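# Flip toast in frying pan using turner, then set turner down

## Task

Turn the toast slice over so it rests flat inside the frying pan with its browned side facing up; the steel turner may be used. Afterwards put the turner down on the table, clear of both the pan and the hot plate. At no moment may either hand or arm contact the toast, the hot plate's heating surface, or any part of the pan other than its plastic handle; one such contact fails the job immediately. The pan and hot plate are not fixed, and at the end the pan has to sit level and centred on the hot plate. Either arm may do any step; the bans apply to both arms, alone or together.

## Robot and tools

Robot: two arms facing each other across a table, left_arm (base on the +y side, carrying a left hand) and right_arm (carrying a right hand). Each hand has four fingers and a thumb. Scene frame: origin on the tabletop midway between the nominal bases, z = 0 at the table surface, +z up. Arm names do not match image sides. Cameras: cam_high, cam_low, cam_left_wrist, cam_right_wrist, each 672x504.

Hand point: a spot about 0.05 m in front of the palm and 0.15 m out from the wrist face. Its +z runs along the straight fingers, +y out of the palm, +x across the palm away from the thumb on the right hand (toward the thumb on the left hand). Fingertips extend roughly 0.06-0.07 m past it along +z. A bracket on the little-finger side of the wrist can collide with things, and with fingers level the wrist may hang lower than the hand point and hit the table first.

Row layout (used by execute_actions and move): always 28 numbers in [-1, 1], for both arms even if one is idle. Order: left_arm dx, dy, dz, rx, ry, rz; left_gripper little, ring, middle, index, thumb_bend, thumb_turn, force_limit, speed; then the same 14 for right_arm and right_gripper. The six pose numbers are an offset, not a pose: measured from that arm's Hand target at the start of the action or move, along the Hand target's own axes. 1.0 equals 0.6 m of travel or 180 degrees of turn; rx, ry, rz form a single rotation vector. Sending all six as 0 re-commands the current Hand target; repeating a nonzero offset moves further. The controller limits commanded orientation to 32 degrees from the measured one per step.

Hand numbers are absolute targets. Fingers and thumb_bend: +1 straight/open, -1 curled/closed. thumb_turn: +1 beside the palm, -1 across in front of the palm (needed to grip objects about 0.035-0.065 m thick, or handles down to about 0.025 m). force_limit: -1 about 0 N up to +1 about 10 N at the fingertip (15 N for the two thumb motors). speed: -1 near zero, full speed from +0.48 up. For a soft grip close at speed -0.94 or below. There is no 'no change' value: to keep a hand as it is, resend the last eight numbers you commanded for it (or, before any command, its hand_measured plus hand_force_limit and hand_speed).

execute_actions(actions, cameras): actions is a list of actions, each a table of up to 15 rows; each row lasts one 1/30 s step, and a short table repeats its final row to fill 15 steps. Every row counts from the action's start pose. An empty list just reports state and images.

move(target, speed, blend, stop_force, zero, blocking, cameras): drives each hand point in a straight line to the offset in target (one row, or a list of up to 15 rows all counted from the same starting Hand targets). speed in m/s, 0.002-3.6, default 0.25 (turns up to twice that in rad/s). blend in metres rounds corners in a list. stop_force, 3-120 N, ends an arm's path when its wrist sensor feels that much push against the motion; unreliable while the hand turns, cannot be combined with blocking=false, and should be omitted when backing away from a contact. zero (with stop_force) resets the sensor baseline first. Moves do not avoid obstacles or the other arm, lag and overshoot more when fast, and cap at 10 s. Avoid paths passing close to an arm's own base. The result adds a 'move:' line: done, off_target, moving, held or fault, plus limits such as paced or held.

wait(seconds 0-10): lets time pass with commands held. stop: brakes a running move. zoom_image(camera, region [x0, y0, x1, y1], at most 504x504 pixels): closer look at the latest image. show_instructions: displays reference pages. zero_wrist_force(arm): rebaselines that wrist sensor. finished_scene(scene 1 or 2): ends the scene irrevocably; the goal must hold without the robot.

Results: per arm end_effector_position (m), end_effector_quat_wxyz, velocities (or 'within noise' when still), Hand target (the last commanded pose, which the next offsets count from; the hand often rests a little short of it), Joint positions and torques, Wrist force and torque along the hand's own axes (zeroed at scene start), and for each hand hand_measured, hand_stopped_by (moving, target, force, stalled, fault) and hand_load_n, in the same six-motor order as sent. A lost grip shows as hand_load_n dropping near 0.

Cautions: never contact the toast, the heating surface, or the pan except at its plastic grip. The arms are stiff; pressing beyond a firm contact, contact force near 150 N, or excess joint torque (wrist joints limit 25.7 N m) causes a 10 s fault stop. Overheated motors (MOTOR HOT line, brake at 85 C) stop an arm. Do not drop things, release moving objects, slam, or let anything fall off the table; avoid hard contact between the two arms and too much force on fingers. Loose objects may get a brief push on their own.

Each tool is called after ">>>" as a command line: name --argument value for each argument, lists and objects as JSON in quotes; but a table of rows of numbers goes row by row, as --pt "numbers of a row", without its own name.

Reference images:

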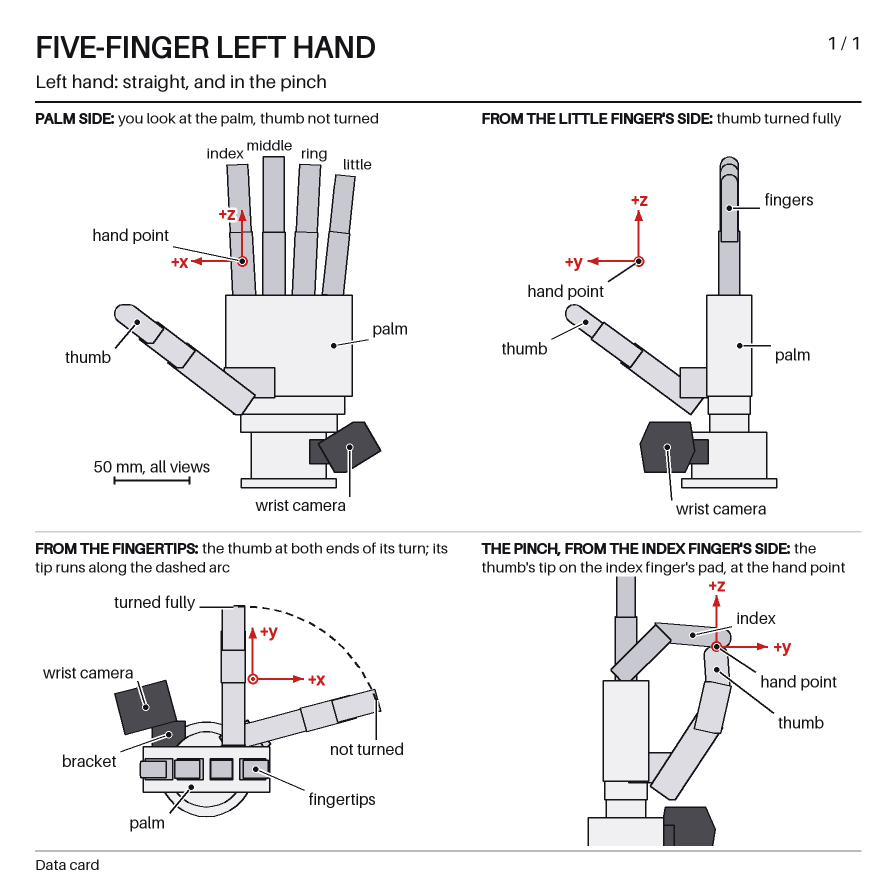

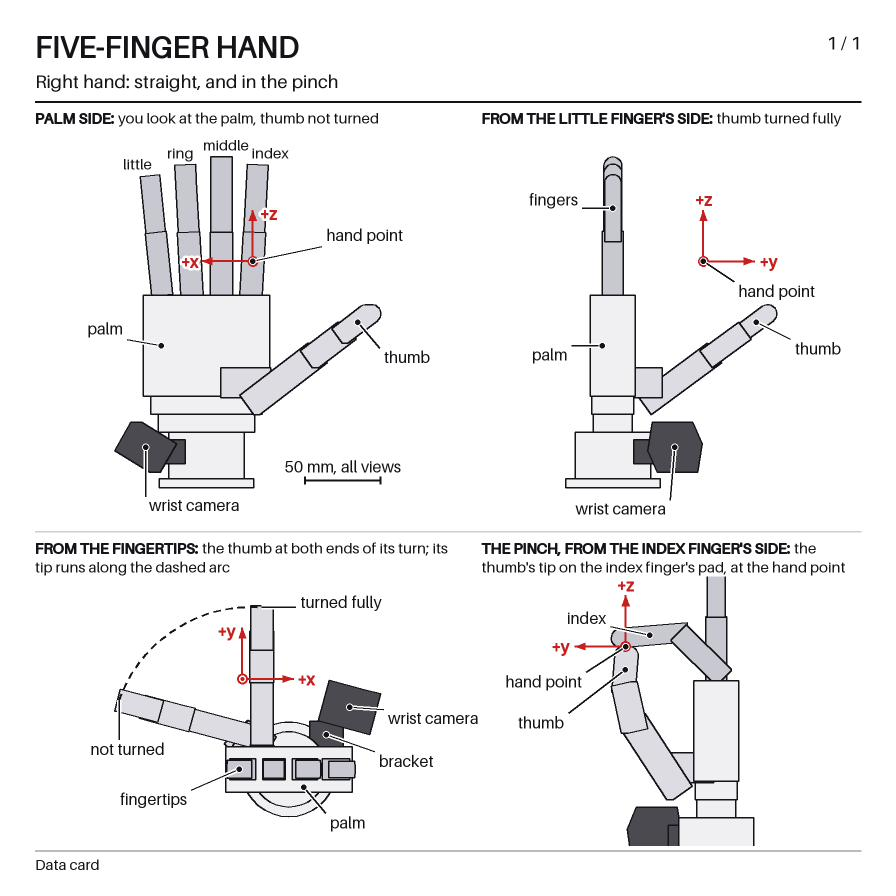

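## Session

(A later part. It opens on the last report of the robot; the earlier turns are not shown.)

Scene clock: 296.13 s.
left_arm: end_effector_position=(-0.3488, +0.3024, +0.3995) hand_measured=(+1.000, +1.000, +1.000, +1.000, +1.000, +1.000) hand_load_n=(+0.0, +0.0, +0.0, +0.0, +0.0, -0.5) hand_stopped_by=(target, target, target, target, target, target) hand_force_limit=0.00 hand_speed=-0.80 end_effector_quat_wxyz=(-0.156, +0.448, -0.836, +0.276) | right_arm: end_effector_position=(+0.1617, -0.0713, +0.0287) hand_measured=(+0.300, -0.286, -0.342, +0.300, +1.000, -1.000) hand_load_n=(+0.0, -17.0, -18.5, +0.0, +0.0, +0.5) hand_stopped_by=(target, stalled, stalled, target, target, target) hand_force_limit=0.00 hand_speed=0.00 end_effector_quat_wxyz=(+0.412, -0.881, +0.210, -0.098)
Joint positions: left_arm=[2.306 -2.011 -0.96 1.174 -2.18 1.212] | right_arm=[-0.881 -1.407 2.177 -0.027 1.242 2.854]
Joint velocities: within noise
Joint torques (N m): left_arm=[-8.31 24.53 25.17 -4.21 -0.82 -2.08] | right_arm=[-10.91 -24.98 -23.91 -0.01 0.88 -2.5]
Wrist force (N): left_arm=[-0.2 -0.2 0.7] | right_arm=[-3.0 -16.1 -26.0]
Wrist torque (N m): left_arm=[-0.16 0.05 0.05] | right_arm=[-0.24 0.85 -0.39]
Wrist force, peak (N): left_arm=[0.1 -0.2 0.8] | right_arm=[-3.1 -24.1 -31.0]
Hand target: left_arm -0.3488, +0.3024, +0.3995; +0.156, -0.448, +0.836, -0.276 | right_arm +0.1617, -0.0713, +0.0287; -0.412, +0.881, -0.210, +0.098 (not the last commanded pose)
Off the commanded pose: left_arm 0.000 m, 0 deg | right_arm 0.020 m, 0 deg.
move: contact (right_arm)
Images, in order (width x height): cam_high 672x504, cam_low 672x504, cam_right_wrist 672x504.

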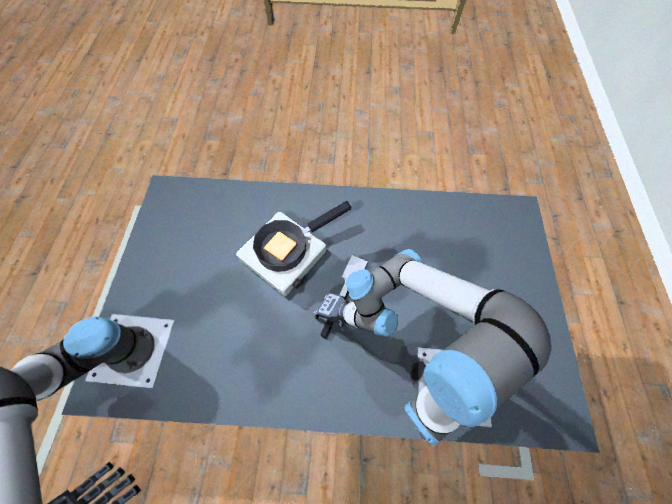

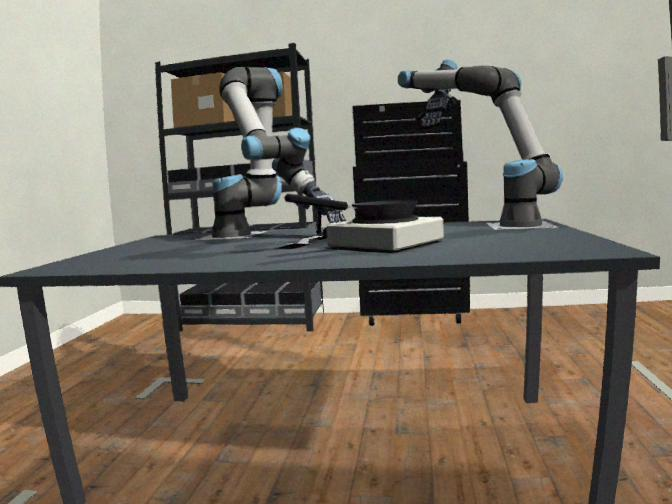

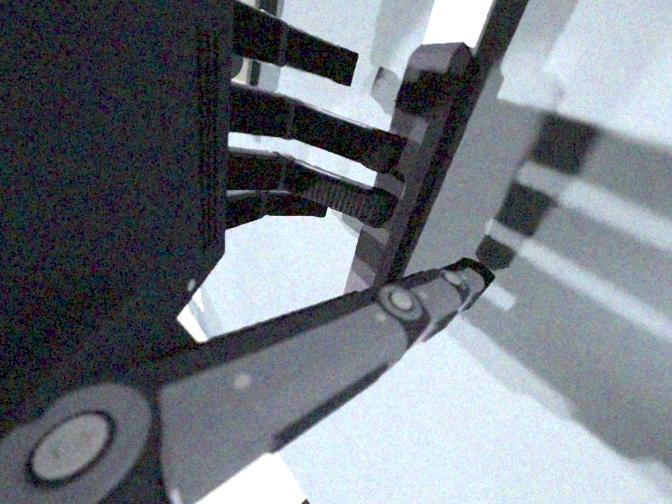

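>>> move --target '[0,0,0,0,0,0,1,1,1,1,1,1,0,-0.8,0,-0.0255,-0.0214,0,0,0,0.3,0.3,0.3,0.3,1,-1,0.0,0]' --speed 0.05 --cameras '[]'

>>> move --target '[0,0,0,0,0,0,1,1,1,1,1,1,0,-0.8,0,0,0,0,0,0,0.9,0.9,0.9,0.9,1,-1,0.0,0]' --speed 0.05 --cameras '["cam_right_wrist","cam_high","cam_low"]'

>>> zoom_image --camera "cam_high" --region '[290, 250, 390, 350]'

>>> zoom_image --camera "cam_low" --region '[260, 160, 380, 260]'

Scene clock: 304.10 s.
left_arm: end_effector_position=(-0.3488, +0.3024, +0.3995) hand_measured=(+1.000, +1.000, +1.000, +1.000, +1.000, +1.000) hand_load_n=(+0.0, -0.5, +0.0, +0.0, +0.0, +0.0) hand_stopped_by=(target, target, target, target, target, target) hand_force_limit=0.00 hand_speed=-0.80 end_effector_quat_wxyz=(-0.156, +0.448, -0.836, +0.276) | right_arm: end_effector_position=(+0.1617, -0.0713, +0.0486) hand_measured=(+0.300, -0.284, -0.340, +0.300, +1.000, -1.000) hand_load_n=(+0.0, +0.0, +0.5, +0.0, +0.0, +0.0) hand_stopped_by=(target, stalled, stalled, target, target, target) hand_force_limit=0.00 hand_speed=0.00 end_effector_quat_wxyz=(+0.412, -0.881, +0.210, -0.098)
Joint positions: left_arm=[2.306 -2.011 -0.96 1.174 -2.18 1.212] | right_arm=[-0.881 -1.445 2.155 0.034 1.242 2.854]
Joint velocities: within noise
Joint torques (N m): left_arm=[-8.56 24.79 25.98 -4.26 -0.54 -2.29] | right_arm=[-12.26 -34.75 -30.09 2.15 -1.41 -1.57]
Wrist force (N): left_arm=[-0.2 -0.1 0.5] | right_arm=[-0.1 -0.2 -0.5]
Wrist torque (N m): left_arm=[-0.13 0.04 0.05] | right_arm=[0.02 0.03 0.03]
Wrist force, peak (N): left_arm=[-0.1 -0.1 0.9] | right_arm=[-3.2 -16.3 -26.2]
Hand target: left_arm -0.3488, +0.3024, +0.3995; +0.156, -0.448, +0.836, -0.276 | right_arm +0.1617, -0.0713, +0.0487; -0.412, +0.881, -0.210, +0.098
Off the commanded pose: left_arm 0.000 m, 0 deg | right_arm 0.000 m, 0 deg.
move: done
No camera images: "cameras" was empty.

Scene clock: 304.83 s.
left_arm: end_effector_position=(-0.3488, +0.3024, +0.3995) hand_measured=(+1.000, +1.000, +1.000, +1.000, +1.000, +1.000) hand_load_n=(+0.0, +0.0, +0.0, +0.0, +0.0, -0.5) hand_stopped_by=(target, target, target, target, target, target) hand_force_limit=0.00 hand_speed=-0.80 end_effector_quat_wxyz=(-0.156, +0.448, -0.836, +0.276) | right_arm: end_effector_position=(+0.1617, -0.0713, +0.0487) hand_measured=(+0.900, +0.900, +0.900, +0.900, +1.000, -1.000) hand_load_n=(+0.0, +0.0, +0.0, +0.0, +0.0, +0.0) hand_stopped_by=(target, target, target, target, target, target) hand_force_limit=0.00 hand_speed=0.00 end_effector_quat_wxyz=(+0.412, -0.881, +0.210, -0.098)
Joint positions: left_arm=[2.306 -2.011 -0.96 1.174 -2.18 1.212] | right_arm=[-0.881 -1.445 2.155 0.034 1.242 2.854]
Joint velocities: within noise
Joint torques (N m): left_arm=[-8.54 26.26 25.83 -4.16 -0.55 -2.23] | right_arm=[-11.63 -35.37 -25.58 1.96 -1.83 -2.82]
Wrist force (N): left_arm=[0.0 -0.1 0.7] | right_arm=[-0.1 -0.2 -0.2]
Wrist torque (N m): left_arm=[-0.15 0.03 0.06] | right_arm=[-0.01 0.02 0.04]
Wrist force, peak (N): left_arm=[0.1 -0.2 0.9] | right_arm=[-0.2 -0.3 -0.7]
Hand target: left_arm -0.3488, +0.3024, +0.3995; +0.156, -0.448, +0.836, -0.276 | right_arm +0.1617, -0.0713, +0.0487; -0.412, +0.881, -0.210, +0.098
Off the commanded pose: left_arm 0.000 m, 0 deg | right_arm 0.000 m, 0 deg.
move: done
Images, in order (width x height): cam_high 672x504, cam_low 672x504, cam_right_wrist 672x504.

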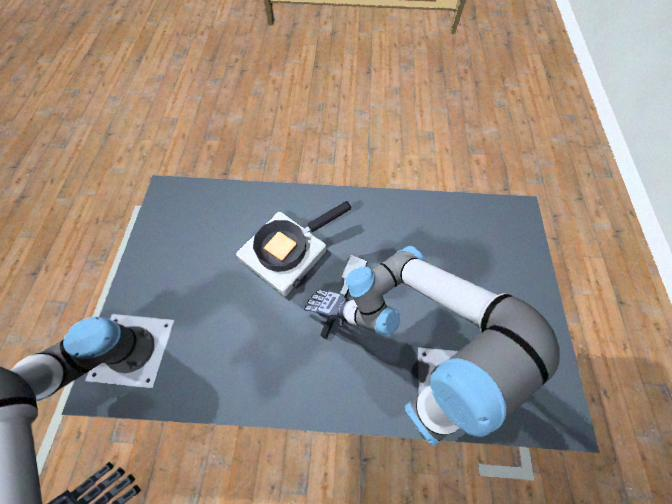

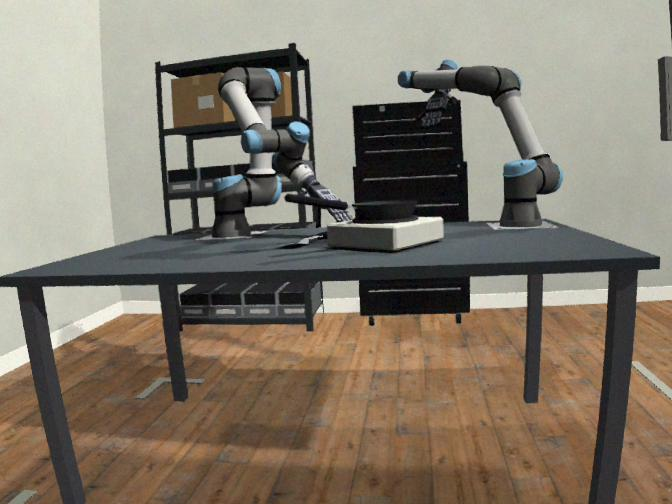

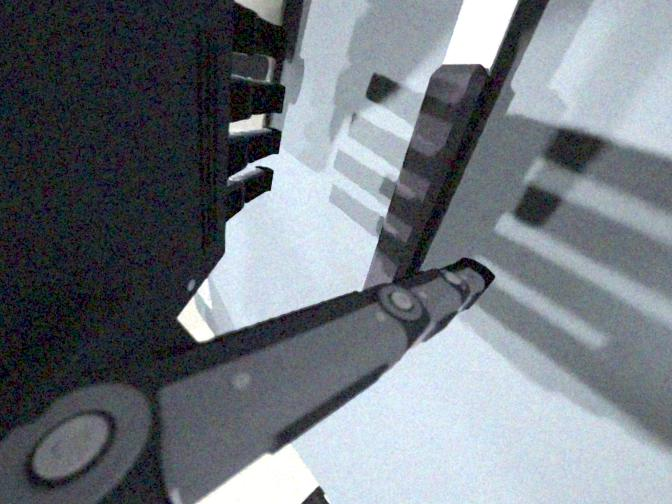

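Scaled by 5.040.

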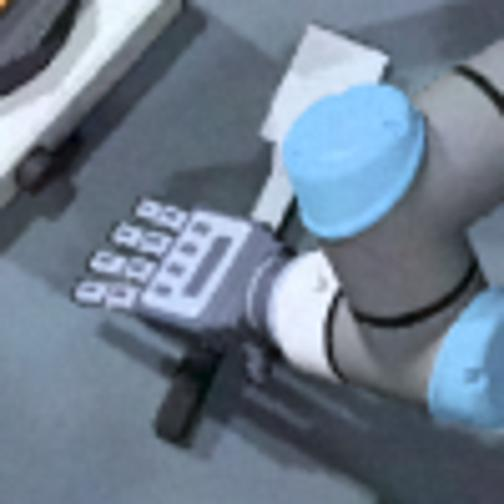

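Scaled by 4.200.

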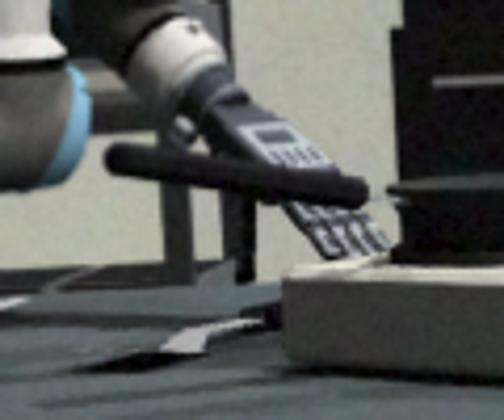

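>>> move --target '[0,0,0,0,0,0,1,1,1,1,1,1,0,-0.8,0,0,0,0,0,0,0.4,0.4,0.4,0.4,1,-1,0.0,0]' --speed 0.05 --cameras '[]'

>>> move --target '[0,0,0,0,0,0,1,1,1,1,1,1,0,-0.8,0,0.0511,0.0429,0,0,0,0.4,0.4,0.4,0.4,1,-1,0.0,0]' --speed 0.025 --stop_force 3 --cameras '["cam_right_wrist","cam_high","cam_low"]'

>>> zoom_image --camera "cam_high" --region '[290, 250, 390, 350]'

>>> zoom_image --camera "cam_low" --region '[260, 160, 380, 260]'

Scene clock: 311.53 s.
left_arm: end_effector_position=(-0.3488, +0.3024, +0.3995) hand_measured=(+1.000, +1.000, +1.000, +1.000, +1.000, +1.000) hand_load_n=(+0.0, +0.0, +0.0, +0.0, +0.0, +0.0) hand_stopped_by=(target, target, target, target, target, target) hand_force_limit=0.00 hand_speed=-0.80 end_effector_quat_wxyz=(-0.156, +0.448, -0.836, +0.276) | right_arm: end_effector_position=(+0.1617, -0.0713, +0.0487) hand_measured=(+0.400, +0.400, +0.400, +0.400, +1.000, -1.000) hand_load_n=(+0.0, +0.0, +0.0, +0.0, +0.0, +0.0) hand_stopped_by=(target, target, target, target, target, target) hand_force_limit=0.00 hand_speed=0.00 end_effector_quat_wxyz=(+0.412, -0.881, +0.210, -0.098)
Joint positions: left_arm=[2.306 -2.011 -0.96 1.174 -2.18 1.212] | right_arm=[-0.881 -1.445 2.155 0.034 1.242 2.854]
Joint velocities: within noise
Joint torques (N m): left_arm=[-8.31 25.89 25.99 -3.84 -0.16 -2.15] | right_arm=[-8.87 -34.42 -8.81 1.89 -1.56 -2.76]
Wrist force (N): left_arm=[0.0 -0.1 0.4] | right_arm=[0.0 -0.2 -0.4]
Wrist torque (N m): left_arm=[-0.12 0.02 0.05] | right_arm=[0.00 0.01 0.04]
Wrist force, peak (N): left_arm=[0.0 -0.3 1.0] | right_arm=[-0.3 -0.1 -0.7]
Hand target: left_arm -0.3488, +0.3024, +0.3995; +0.156, -0.448, +0.836, -0.276 | right_arm +0.1617, -0.0713, +0.0487; -0.412, +0.881, -0.210, +0.098
Off the commanded pose: left_arm 0.000 m, 0 deg | right_arm 0.000 m, 0 deg.
move: done
No camera images: "cameras" was empty.

Scene clock: 313.77 s.
left_arm: end_effector_position=(-0.3488, +0.3024, +0.3995) hand_measured=(+1.000, +1.000, +1.000, +1.000, +1.000, +1.000) hand_load_n=(+0.0, +0.0, +0.0, -0.5, +0.0, -0.5) hand_stopped_by=(target, target, target, target, target, target) hand_force_limit=0.00 hand_speed=-0.80 end_effector_quat_wxyz=(-0.156, +0.448, -0.836, +0.276) | right_arm: end_effector_position=(+0.1617, -0.0713, +0.0255) hand_measured=(+0.400, +0.400, +0.400, +0.400, +1.000, -1.000) hand_load_n=(+0.0, +0.0, +0.5, +0.0, +0.0, +0.0) hand_stopped_by=(target, target, target, target, target, target) hand_force_limit=0.00 hand_speed=0.00 end_effector_quat_wxyz=(+0.412, -0.881, +0.210, -0.098)
Joint positions: left_arm=[2.306 -2.011 -0.96 1.174 -2.18 1.212] | right_arm=[-0.881 -1.4 2.181 -0.037 1.242 2.854]
Joint velocities: within noise
Joint torques (N m): left_arm=[-8.16 26.51 25.67 -4.07 -0.31 -2.17] | right_arm=[-3.06 -36.41 -27.87 1.71 0.76 0.35]
Wrist force (N): left_arm=[0.0 -0.4 0.4] | right_arm=[0.1 -0.7 -0.5]
Wrist torque (N m): left_arm=[-0.17 0.02 0.07] | right_arm=[0.02 0.04 0.03]
Wrist force, peak (N): left_arm=[0.0 -0.3 1.0] | right_arm=[-0.9 -21.3 -25.5]
Hand target: left_arm -0.3488, +0.3024, +0.3995; +0.156, -0.448, +0.836, -0.276 | right_arm +0.1617, -0.0713, +0.0255; -0.412, +0.881, -0.210, +0.098 (not the last commanded pose)
Off the commanded pose: left_arm 0.000 m, 0 deg | right_arm 0.017 m, 0 deg.
move: contact (right_arm)
Images, in order (width x height): cam_high 672x504, cam_low 672x504, cam_right_wrist 672x504.

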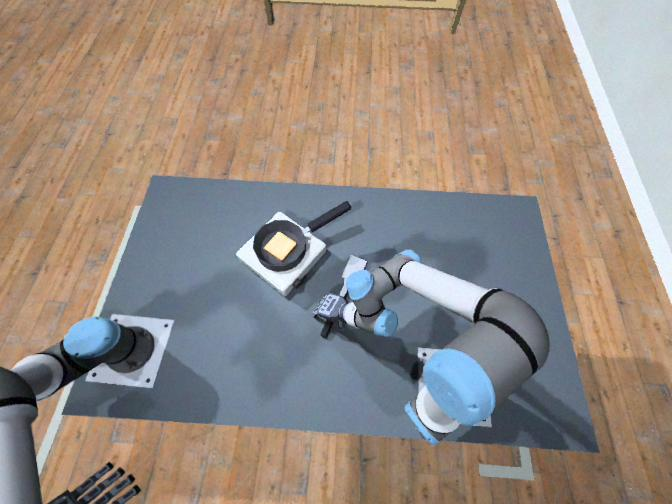

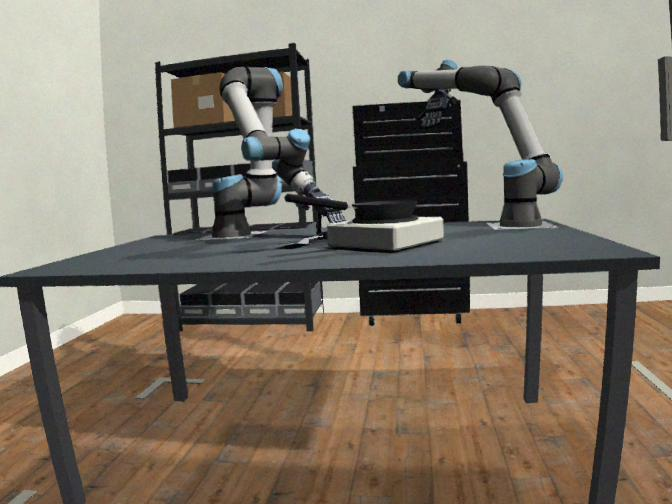

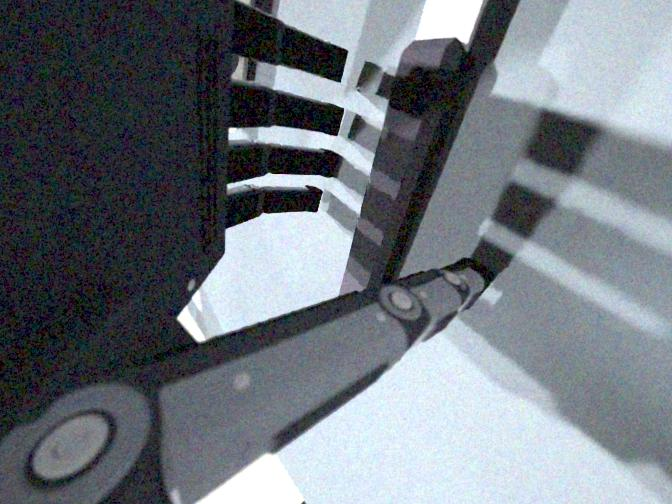

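Scaled by 5.040.

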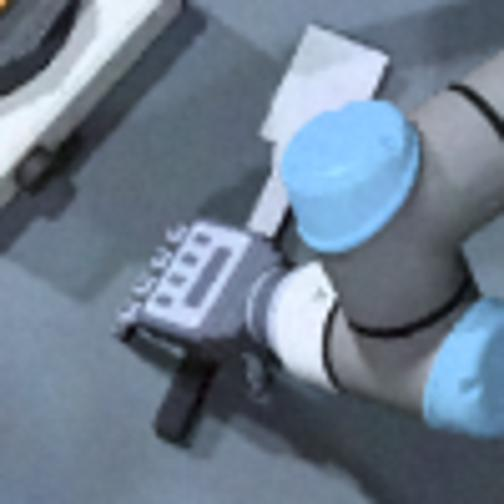

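Scaled by 4.200.

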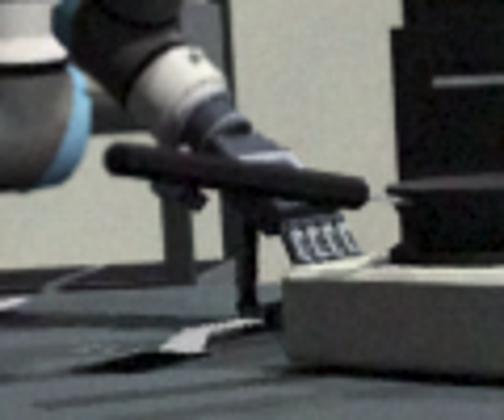

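>>> move --target '[0,0,0,0,0,0,1,1,1,1,1,1,0,-0.8,0,-0.0447,-0.0375,0.0333,0,0,0.4,0.4,0.4,0.4,1,-1,0.0,0]' --speed 0.08 --cameras '[]'

>>> move --target '[0,0,0,0,0,0,1,1,1,1,1,1,0,-0.8,0,0,0,0,0,0,0,0,0,0,0.7,-1,0.0,0]' --speed 0.05 --cameras '["cam_right_wrist","cam_high","cam_low"]'

>>> zoom_image --camera "cam_right_wrist" --region '[220, 0, 520, 300]'

>>> zoom_image --camera "cam_low" --region '[260, 160, 380, 260]'

Scene clock: 327.40 s.
left_arm: end_effector_position=(-0.3488, +0.3024, +0.3995) hand_measured=(+1.000, +1.000, +1.000, +1.000, +1.000, +1.000) hand_load_n=(+0.0, +0.0, +0.0, +0.0, +0.0, +0.0) hand_stopped_by=(target, target, target, target, target, target) hand_force_limit=0.00 hand_speed=-0.80 end_effector_quat_wxyz=(-0.156, +0.448, -0.836, +0.276) | right_arm: end_effector_position=(+0.1617, -0.0714, +0.0605) hand_measured=(+0.400, +0.400, +0.400, +0.400, +1.000, -1.000) hand_load_n=(+0.0, +0.0, +0.0, +0.0, +0.0, +0.0) hand_stopped_by=(target, target, target, target, target, target) hand_force_limit=0.00 hand_speed=0.00 end_effector_quat_wxyz=(+0.458, -0.858, +0.205, -0.109)
Joint positions: left_arm=[2.306 -2.011 -0.96 1.174 -2.18 1.212] | right_arm=[-0.914 -1.514 2.23 -0.071 1.188 2.868]
Joint velocities: within noise
Joint torques (N m): left_arm=[-7.13 26.1 25.03 -4.02 0.01 -1.96] | right_arm=[-13.19 -33.38 -1.56 -1.47 -1.84 2.23]
Wrist force (N): left_arm=[0.1 -0.3 0.9] | right_arm=[-0.5 0.2 -0.6]
Wrist torque (N m): left_arm=[-0.19 0.01 0.07] | right_arm=[0.09 0.09 0.01]
Wrist force, peak (N): left_arm=[0.0 -0.2 1.0] | right_arm=[0.0 -0.8 -0.7]
Hand target: left_arm -0.3488, +0.3024, +0.3995; +0.156, -0.448, +0.836, -0.276 | right_arm +0.1617, -0.0714, +0.0605; -0.458, +0.858, -0.205, +0.109
Off the commanded pose: left_arm 0.000 m, 0 deg | right_arm 0.000 m, 0 deg.
move: done
No camera images: "cameras" was empty.

Scene clock: 327.90 s.
left_arm: end_effector_position=(-0.3488, +0.3024, +0.3995) hand_measured=(+1.000, +1.000, +1.000, +1.000, +1.000, +1.000) hand_load_n=(-0.5, +0.0, +0.0, +0.0, +0.0, +0.0) hand_stopped_by=(target, target, target, target, target, target) hand_force_limit=0.00 hand_speed=-0.80 end_effector_quat_wxyz=(-0.156, +0.448, -0.836, +0.276) | right_arm: end_effector_position=(+0.1617, -0.0714, +0.0605) hand_measured=(+0.000, +0.000, +0.000, +0.000, +0.700, -1.000) hand_load_n=(+0.0, +0.0, +0.0, +0.0, +0.0, +0.0) hand_stopped_by=(target, target, target, target, target, target) hand_force_limit=0.00 hand_speed=0.00 end_effector_quat_wxyz=(+0.458, -0.858, +0.205, -0.109)
Joint positions: left_arm=[2.306 -2.011 -0.96 1.174 -2.18 1.212] | right_arm=[-0.914 -1.514 2.23 -0.071 1.187 2.868]
Joint velocities: within noise
Joint torques (N m): left_arm=[-8.29 26.47 24.33 -4.02 0.1 -2.13] | right_arm=[-12.64 -32.09 -3.13 -1.07 -1.85 2.3]
Wrist force (N): left_arm=[0.1 0.1 0.5] | right_arm=[-0.3 0.1 -0.5]
Wrist torque (N m): left_arm=[-0.11 0.00 0.06] | right_arm=[0.06 0.07 0.01]
Wrist force, peak (N): left_arm=[-0.1 -0.2 0.9] | right_arm=[-0.6 0.3 -0.5]
Hand target: left_arm -0.3488, +0.3024, +0.3995; +0.156, -0.448, +0.836, -0.276 | right_arm +0.1617, -0.0714, +0.0605; -0.458, +0.858, -0.205, +0.109
Off the commanded pose: left_arm 0.000 m, 0 deg | right_arm 0.000 m, 0 deg.
move: done
Images, in order (width x height): cam_high 672x504, cam_low 672x504, cam_right_wrist 672x504.

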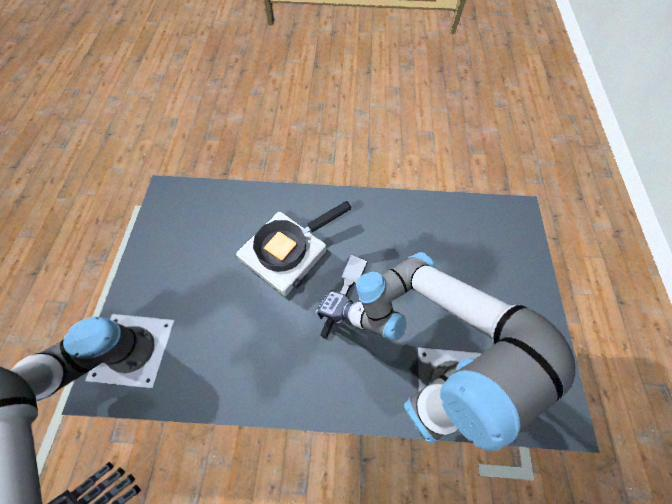

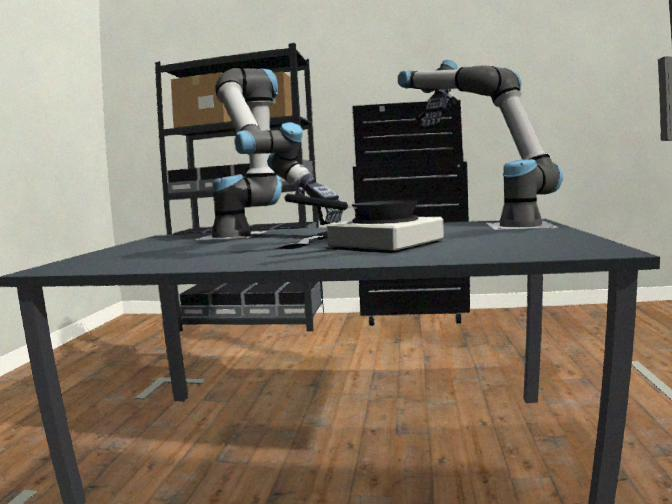

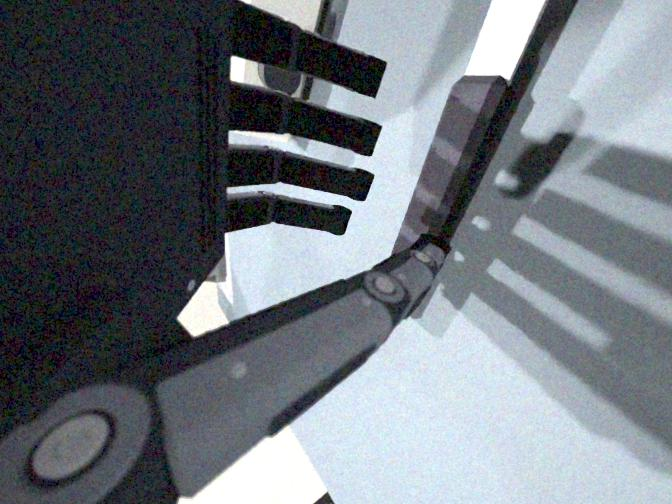

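Scaled by 1.680.

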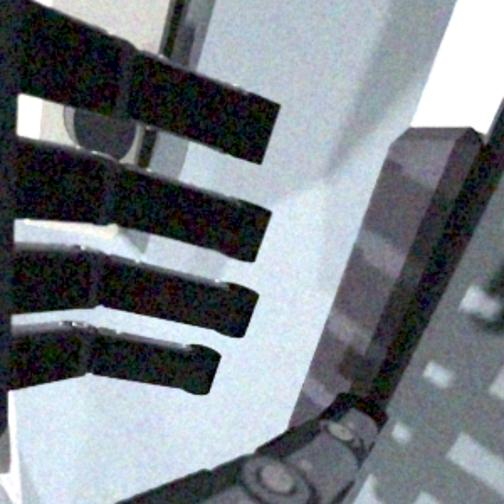

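Scaled by 4.200.

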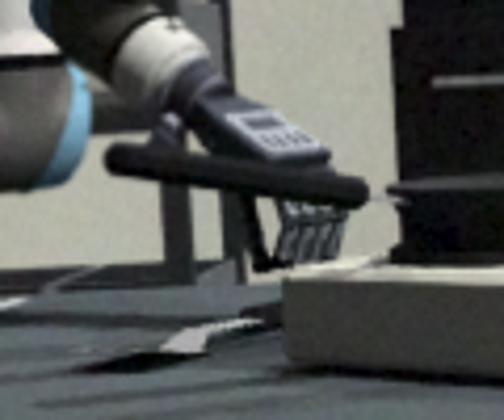

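>>> move --target '[0,0,0,0,0,0,1,1,1,1,1,1,0,-0.8,0,0.0415,0.028,0,0,0,0,0,0,0,0.7,-1,0.0,0]' --speed 0.03 --stop_force 3 --cameras '["cam_right_wrist","cam_high","cam_low"]'

>>> zoom_image --camera "cam_right_wrist" --region '[220, 0, 520, 300]'

>>> zoom_image --camera "cam_low" --region '[260, 160, 380, 260]'

Scene clock: 338.50 s.
left_arm: end_effector_position=(-0.3488, +0.3024, +0.3995) hand_measured=(+1.000, +1.000, +1.000, +1.000, +1.000, +1.000) hand_load_n=(+0.0, +0.0, +0.0, +0.0, +0.0, +0.0) hand_stopped_by=(target, target, target, target, target, target) hand_force_limit=0.00 hand_speed=-0.80 end_effector_quat_wxyz=(-0.156, +0.448, -0.836, +0.276) | right_arm: end_effector_position=(+0.1617, -0.0713, +0.0305) hand_measured=(+0.000, +0.000, +0.000, +0.000, +0.700, -1.000) hand_load_n=(+0.0, +0.0, +0.0, +0.0, +0.0, +0.0) hand_stopped_by=(target, target, target, target, target, target) hand_force_limit=0.00 hand_speed=0.00 end_effector_quat_wxyz=(+0.458, -0.858, +0.205, -0.109)
Joint positions: left_arm=[2.306 -2.011 -0.96 1.174 -2.18 1.212] | right_arm=[-0.914 -1.452 2.265 -0.169 1.188 2.869]
Joint velocities: within noise
Joint torques (N m): left_arm=[-6.9 25.02 24.9 -3.8 0.21 -2.03] | right_arm=[10.48 -6.84 -1.41 -1.3 1.61 2.23]
Wrist force (N): left_arm=[0.1 -0.3 0.7] | right_arm=[-0.2 0.3 -0.4]
Wrist torque (N m): left_arm=[-0.18 0.02 0.07] | right_arm=[0.07 0.04 0.03]
Wrist force, peak (N): left_arm=[-0.1 -0.3 0.9] | right_arm=[-0.6 -0.2 -0.6]
Hand target: left_arm -0.3488, +0.3024, +0.3995; +0.156, -0.448, +0.836, -0.276 | right_arm +0.1617, -0.0713, +0.0305; -0.458, +0.858, -0.205, +0.109
Off the commanded pose: left_arm 0.000 m, 0 deg | right_arm 0.000 m, 0 deg.
move: done
Images, in order (width x height): cam_high 672x504, cam_low 672x504, cam_right_wrist 672x504.

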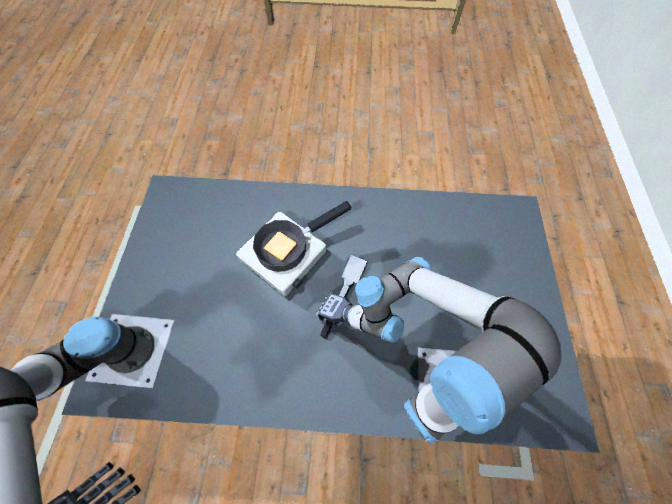

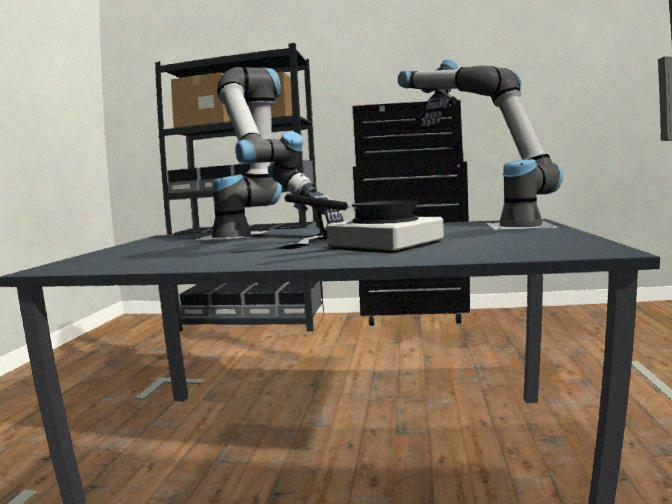

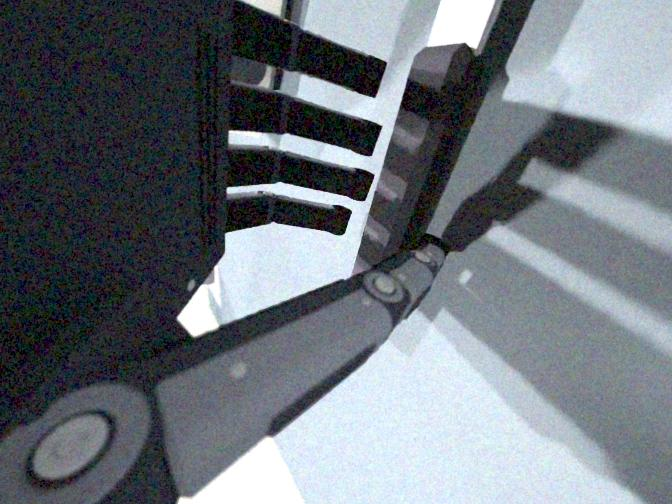

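Scaled by 1.680.

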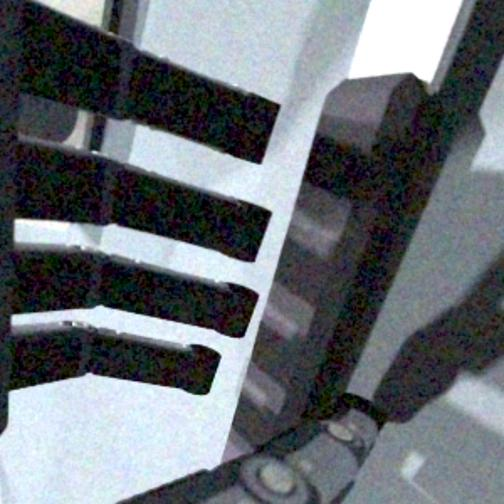

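Scaled by 4.200.

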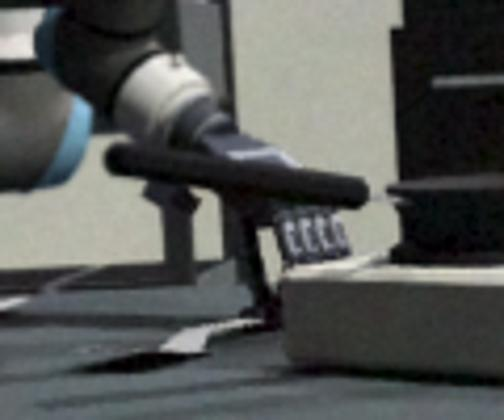

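>>> move --target '[0,0,0,0,0,0,1,1,1,1,1,1,0,-0.8,0,0.0138,0.0093,0,0,0,0,0,0,0,0.7,-1,0.0,0]' --speed 0.015 --stop_force 3 --cameras '["cam_right_wrist"]'

>>> zoom_image --camera "cam_right_wrist" --region '[220, 0, 520, 300]'

Scene clock: 343.47 s.
left_arm: end_effector_position=(-0.3488, +0.3024, +0.3995) hand_measured=(+1.000, +1.000, +1.000, +1.000, +1.000, +1.000) hand_load_n=(+0.0, +0.0, +0.0, +0.0, +0.0, -0.5) hand_stopped_by=(target, target, target, target, target, target) hand_force_limit=0.00 hand_speed=-0.80 end_effector_quat_wxyz=(-0.156, +0.448, -0.836, +0.276) | right_arm: end_effector_position=(+0.1617, -0.0713, +0.0220) hand_measured=(+0.000, +0.000, +0.000, +0.000, +0.700, -1.000) hand_load_n=(+0.0, +0.0, +0.0, +0.0, +0.0, +0.0) hand_stopped_by=(target, target, target, target, target, target) hand_force_limit=0.00 hand_speed=0.00 end_effector_quat_wxyz=(+0.458, -0.858, +0.205, -0.109)
Joint positions: left_arm=[2.306 -2.011 -0.96 1.174 -2.18 1.212] | right_arm=[-0.914 -1.432 2.274 -0.197 1.188 2.869]
Joint velocities: within noise
Joint torques (N m): left_arm=[-8.09 25.08 22.7 -3.78 0.57 -2.08] | right_arm=[5.48 -33.09 -25.82 1.2 1.62 1.89]
Wrist force (N): left_arm=[-0.1 -0.1 0.4] | right_arm=[0.3 -2.2 -1.3]
Wrist torque (N m): left_arm=[-0.12 0.03 0.05] | right_arm=[0.08 0.06 -0.01]
Wrist force, peak (N): left_arm=[0.1 -0.3 0.9] | right_arm=[-0.7 -11.6 -6.9]
Hand target: left_arm -0.3488, +0.3024, +0.3995; +0.156, -0.448, +0.836, -0.276 | right_arm +0.1617, -0.0713, +0.0220; -0.458, +0.858, -0.205, +0.109 (not the last commanded pose)
Off the commanded pose: left_arm 0.000 m, 0 deg | right_arm 0.001 m, 0 deg.
move: contact (right_arm)
Images, in order (width x height): cam_right_wrist 672x504.

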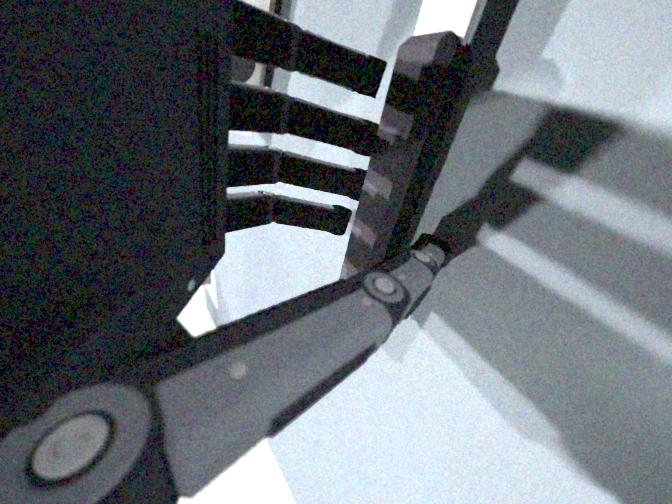

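Scaled by 1.680.

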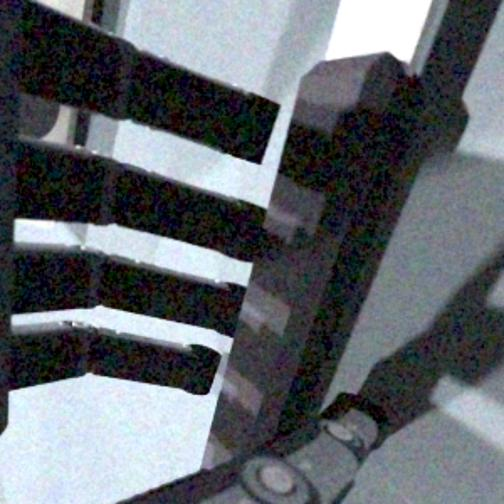

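>>> move --target '[0,0,0,0,0,0,1,1,1,1,1,1,0,-0.8,0,0,0,0,0,0,-0.5,-0.5,-0.5,-0.5,0.3,-1,-0.4,-0.85]' --speed 0.05 --cameras '["cam_right_wrist","cam_high","cam_low"]'

>>> zoom_image --camera "cam_right_wrist" --region '[220, 0, 520, 300]'

>>> zoom_image --camera "cam_high" --region '[290, 250, 390, 350]'

Scene clock: 349.10 s.
left_arm: end_effector_position=(-0.3488, +0.3024, +0.3995) hand_measured=(+1.000, +1.000, +1.000, +1.000, +1.000, +1.000) hand_load_n=(+0.0, +0.0, +0.0, +0.0, +0.0, +0.0) hand_stopped_by=(target, target, target, target, target, target) hand_force_limit=0.00 hand_speed=-0.80 end_effector_quat_wxyz=(-0.156, +0.448, -0.836, +0.276) | right_arm: end_effector_position=(+0.1617, -0.0713, +0.0220) hand_measured=(-0.500, -0.150, -0.152, -0.234, +0.624, -1.000) hand_load_n=(+0.0, +0.0, +0.0, +3.0, +4.0, +2.5) hand_stopped_by=(target, force, force, force, force, target) hand_force_limit=-0.40 hand_speed=-0.85 end_effector_quat_wxyz=(+0.458, -0.858, +0.205, -0.109)
Joint positions: left_arm=[2.306 -2.011 -0.96 1.174 -2.18 1.212] | right_arm=[-0.914 -1.432 2.274 -0.197 1.188 2.869]
Joint velocities: within noise
Joint torques (N m): left_arm=[-7.23 25.28 23.15 -3.81 0.53 -2.07] | right_arm=[-10.64 -32.92 -22.74 -0.45 1.08 1.79]
Wrist force (N): left_arm=[-0.3 -0.2 0.7] | right_arm=[-0.2 0.6 -0.7]
Wrist torque (N m): left_arm=[-0.17 0.07 0.05] | right_arm=[0.06 0.08 0.06]
Wrist force, peak (N): left_arm=[0.2 -0.3 1.1] | right_arm=[0.2 -2.0 -1.9]
Hand target: left_arm -0.3488, +0.3024, +0.3995; +0.156, -0.448, +0.836, -0.276 | right_arm +0.1617, -0.0713, +0.0220; -0.458, +0.858, -0.205, +0.109
Off the commanded pose: left_arm 0.000 m, 0 deg | right_arm 0.000 m, 0 deg.
move: done
Images, in order (width x height): cam_high 672x504, cam_low 672x504, cam_right_wrist 672x504.

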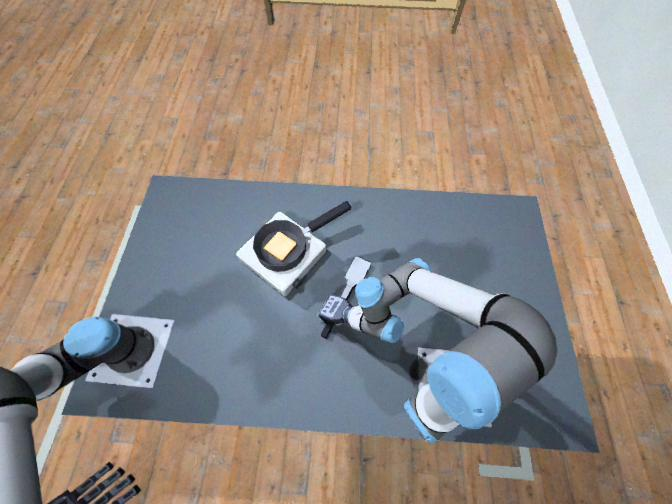

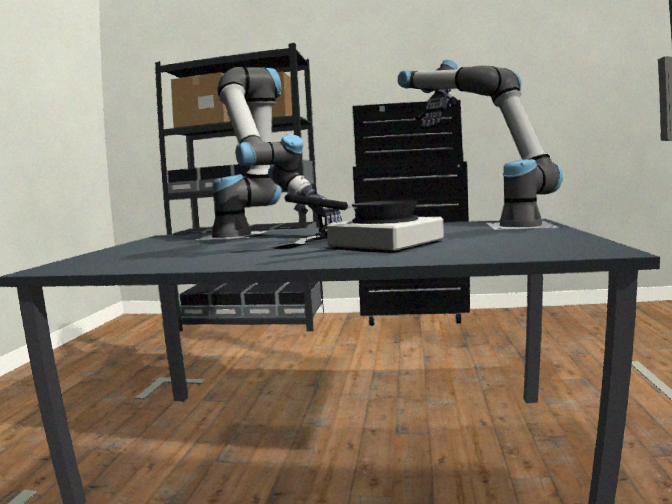

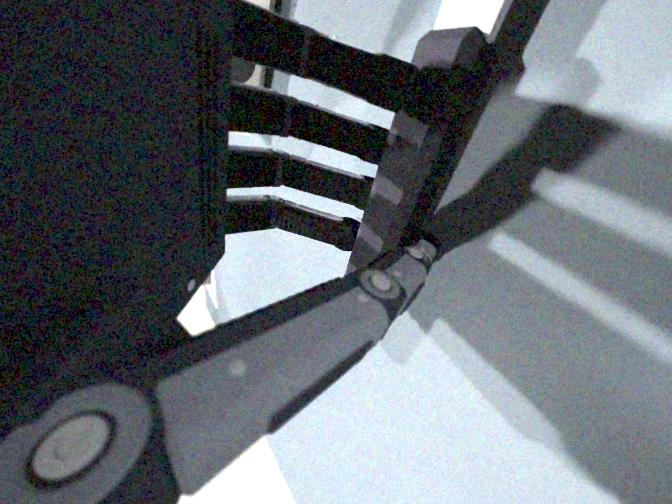

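Scaled by 1.680.

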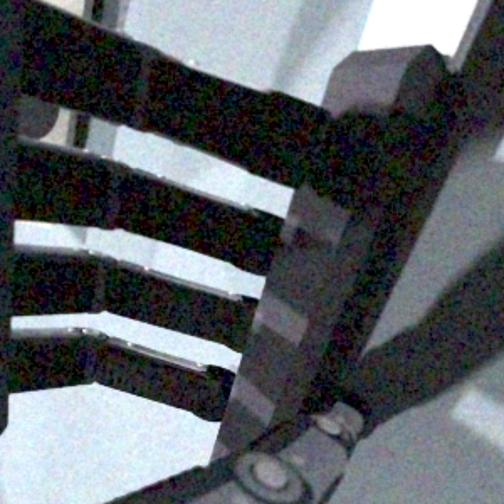

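Scaled by 5.040.

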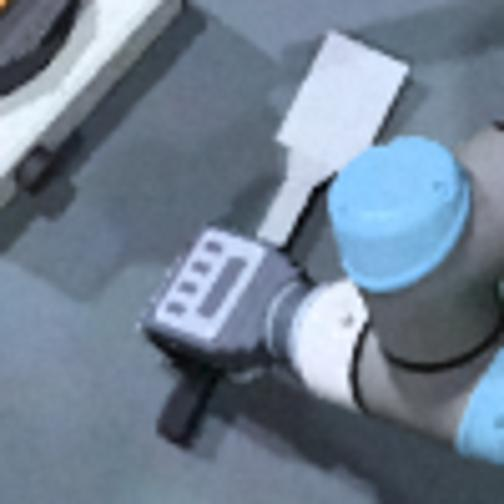

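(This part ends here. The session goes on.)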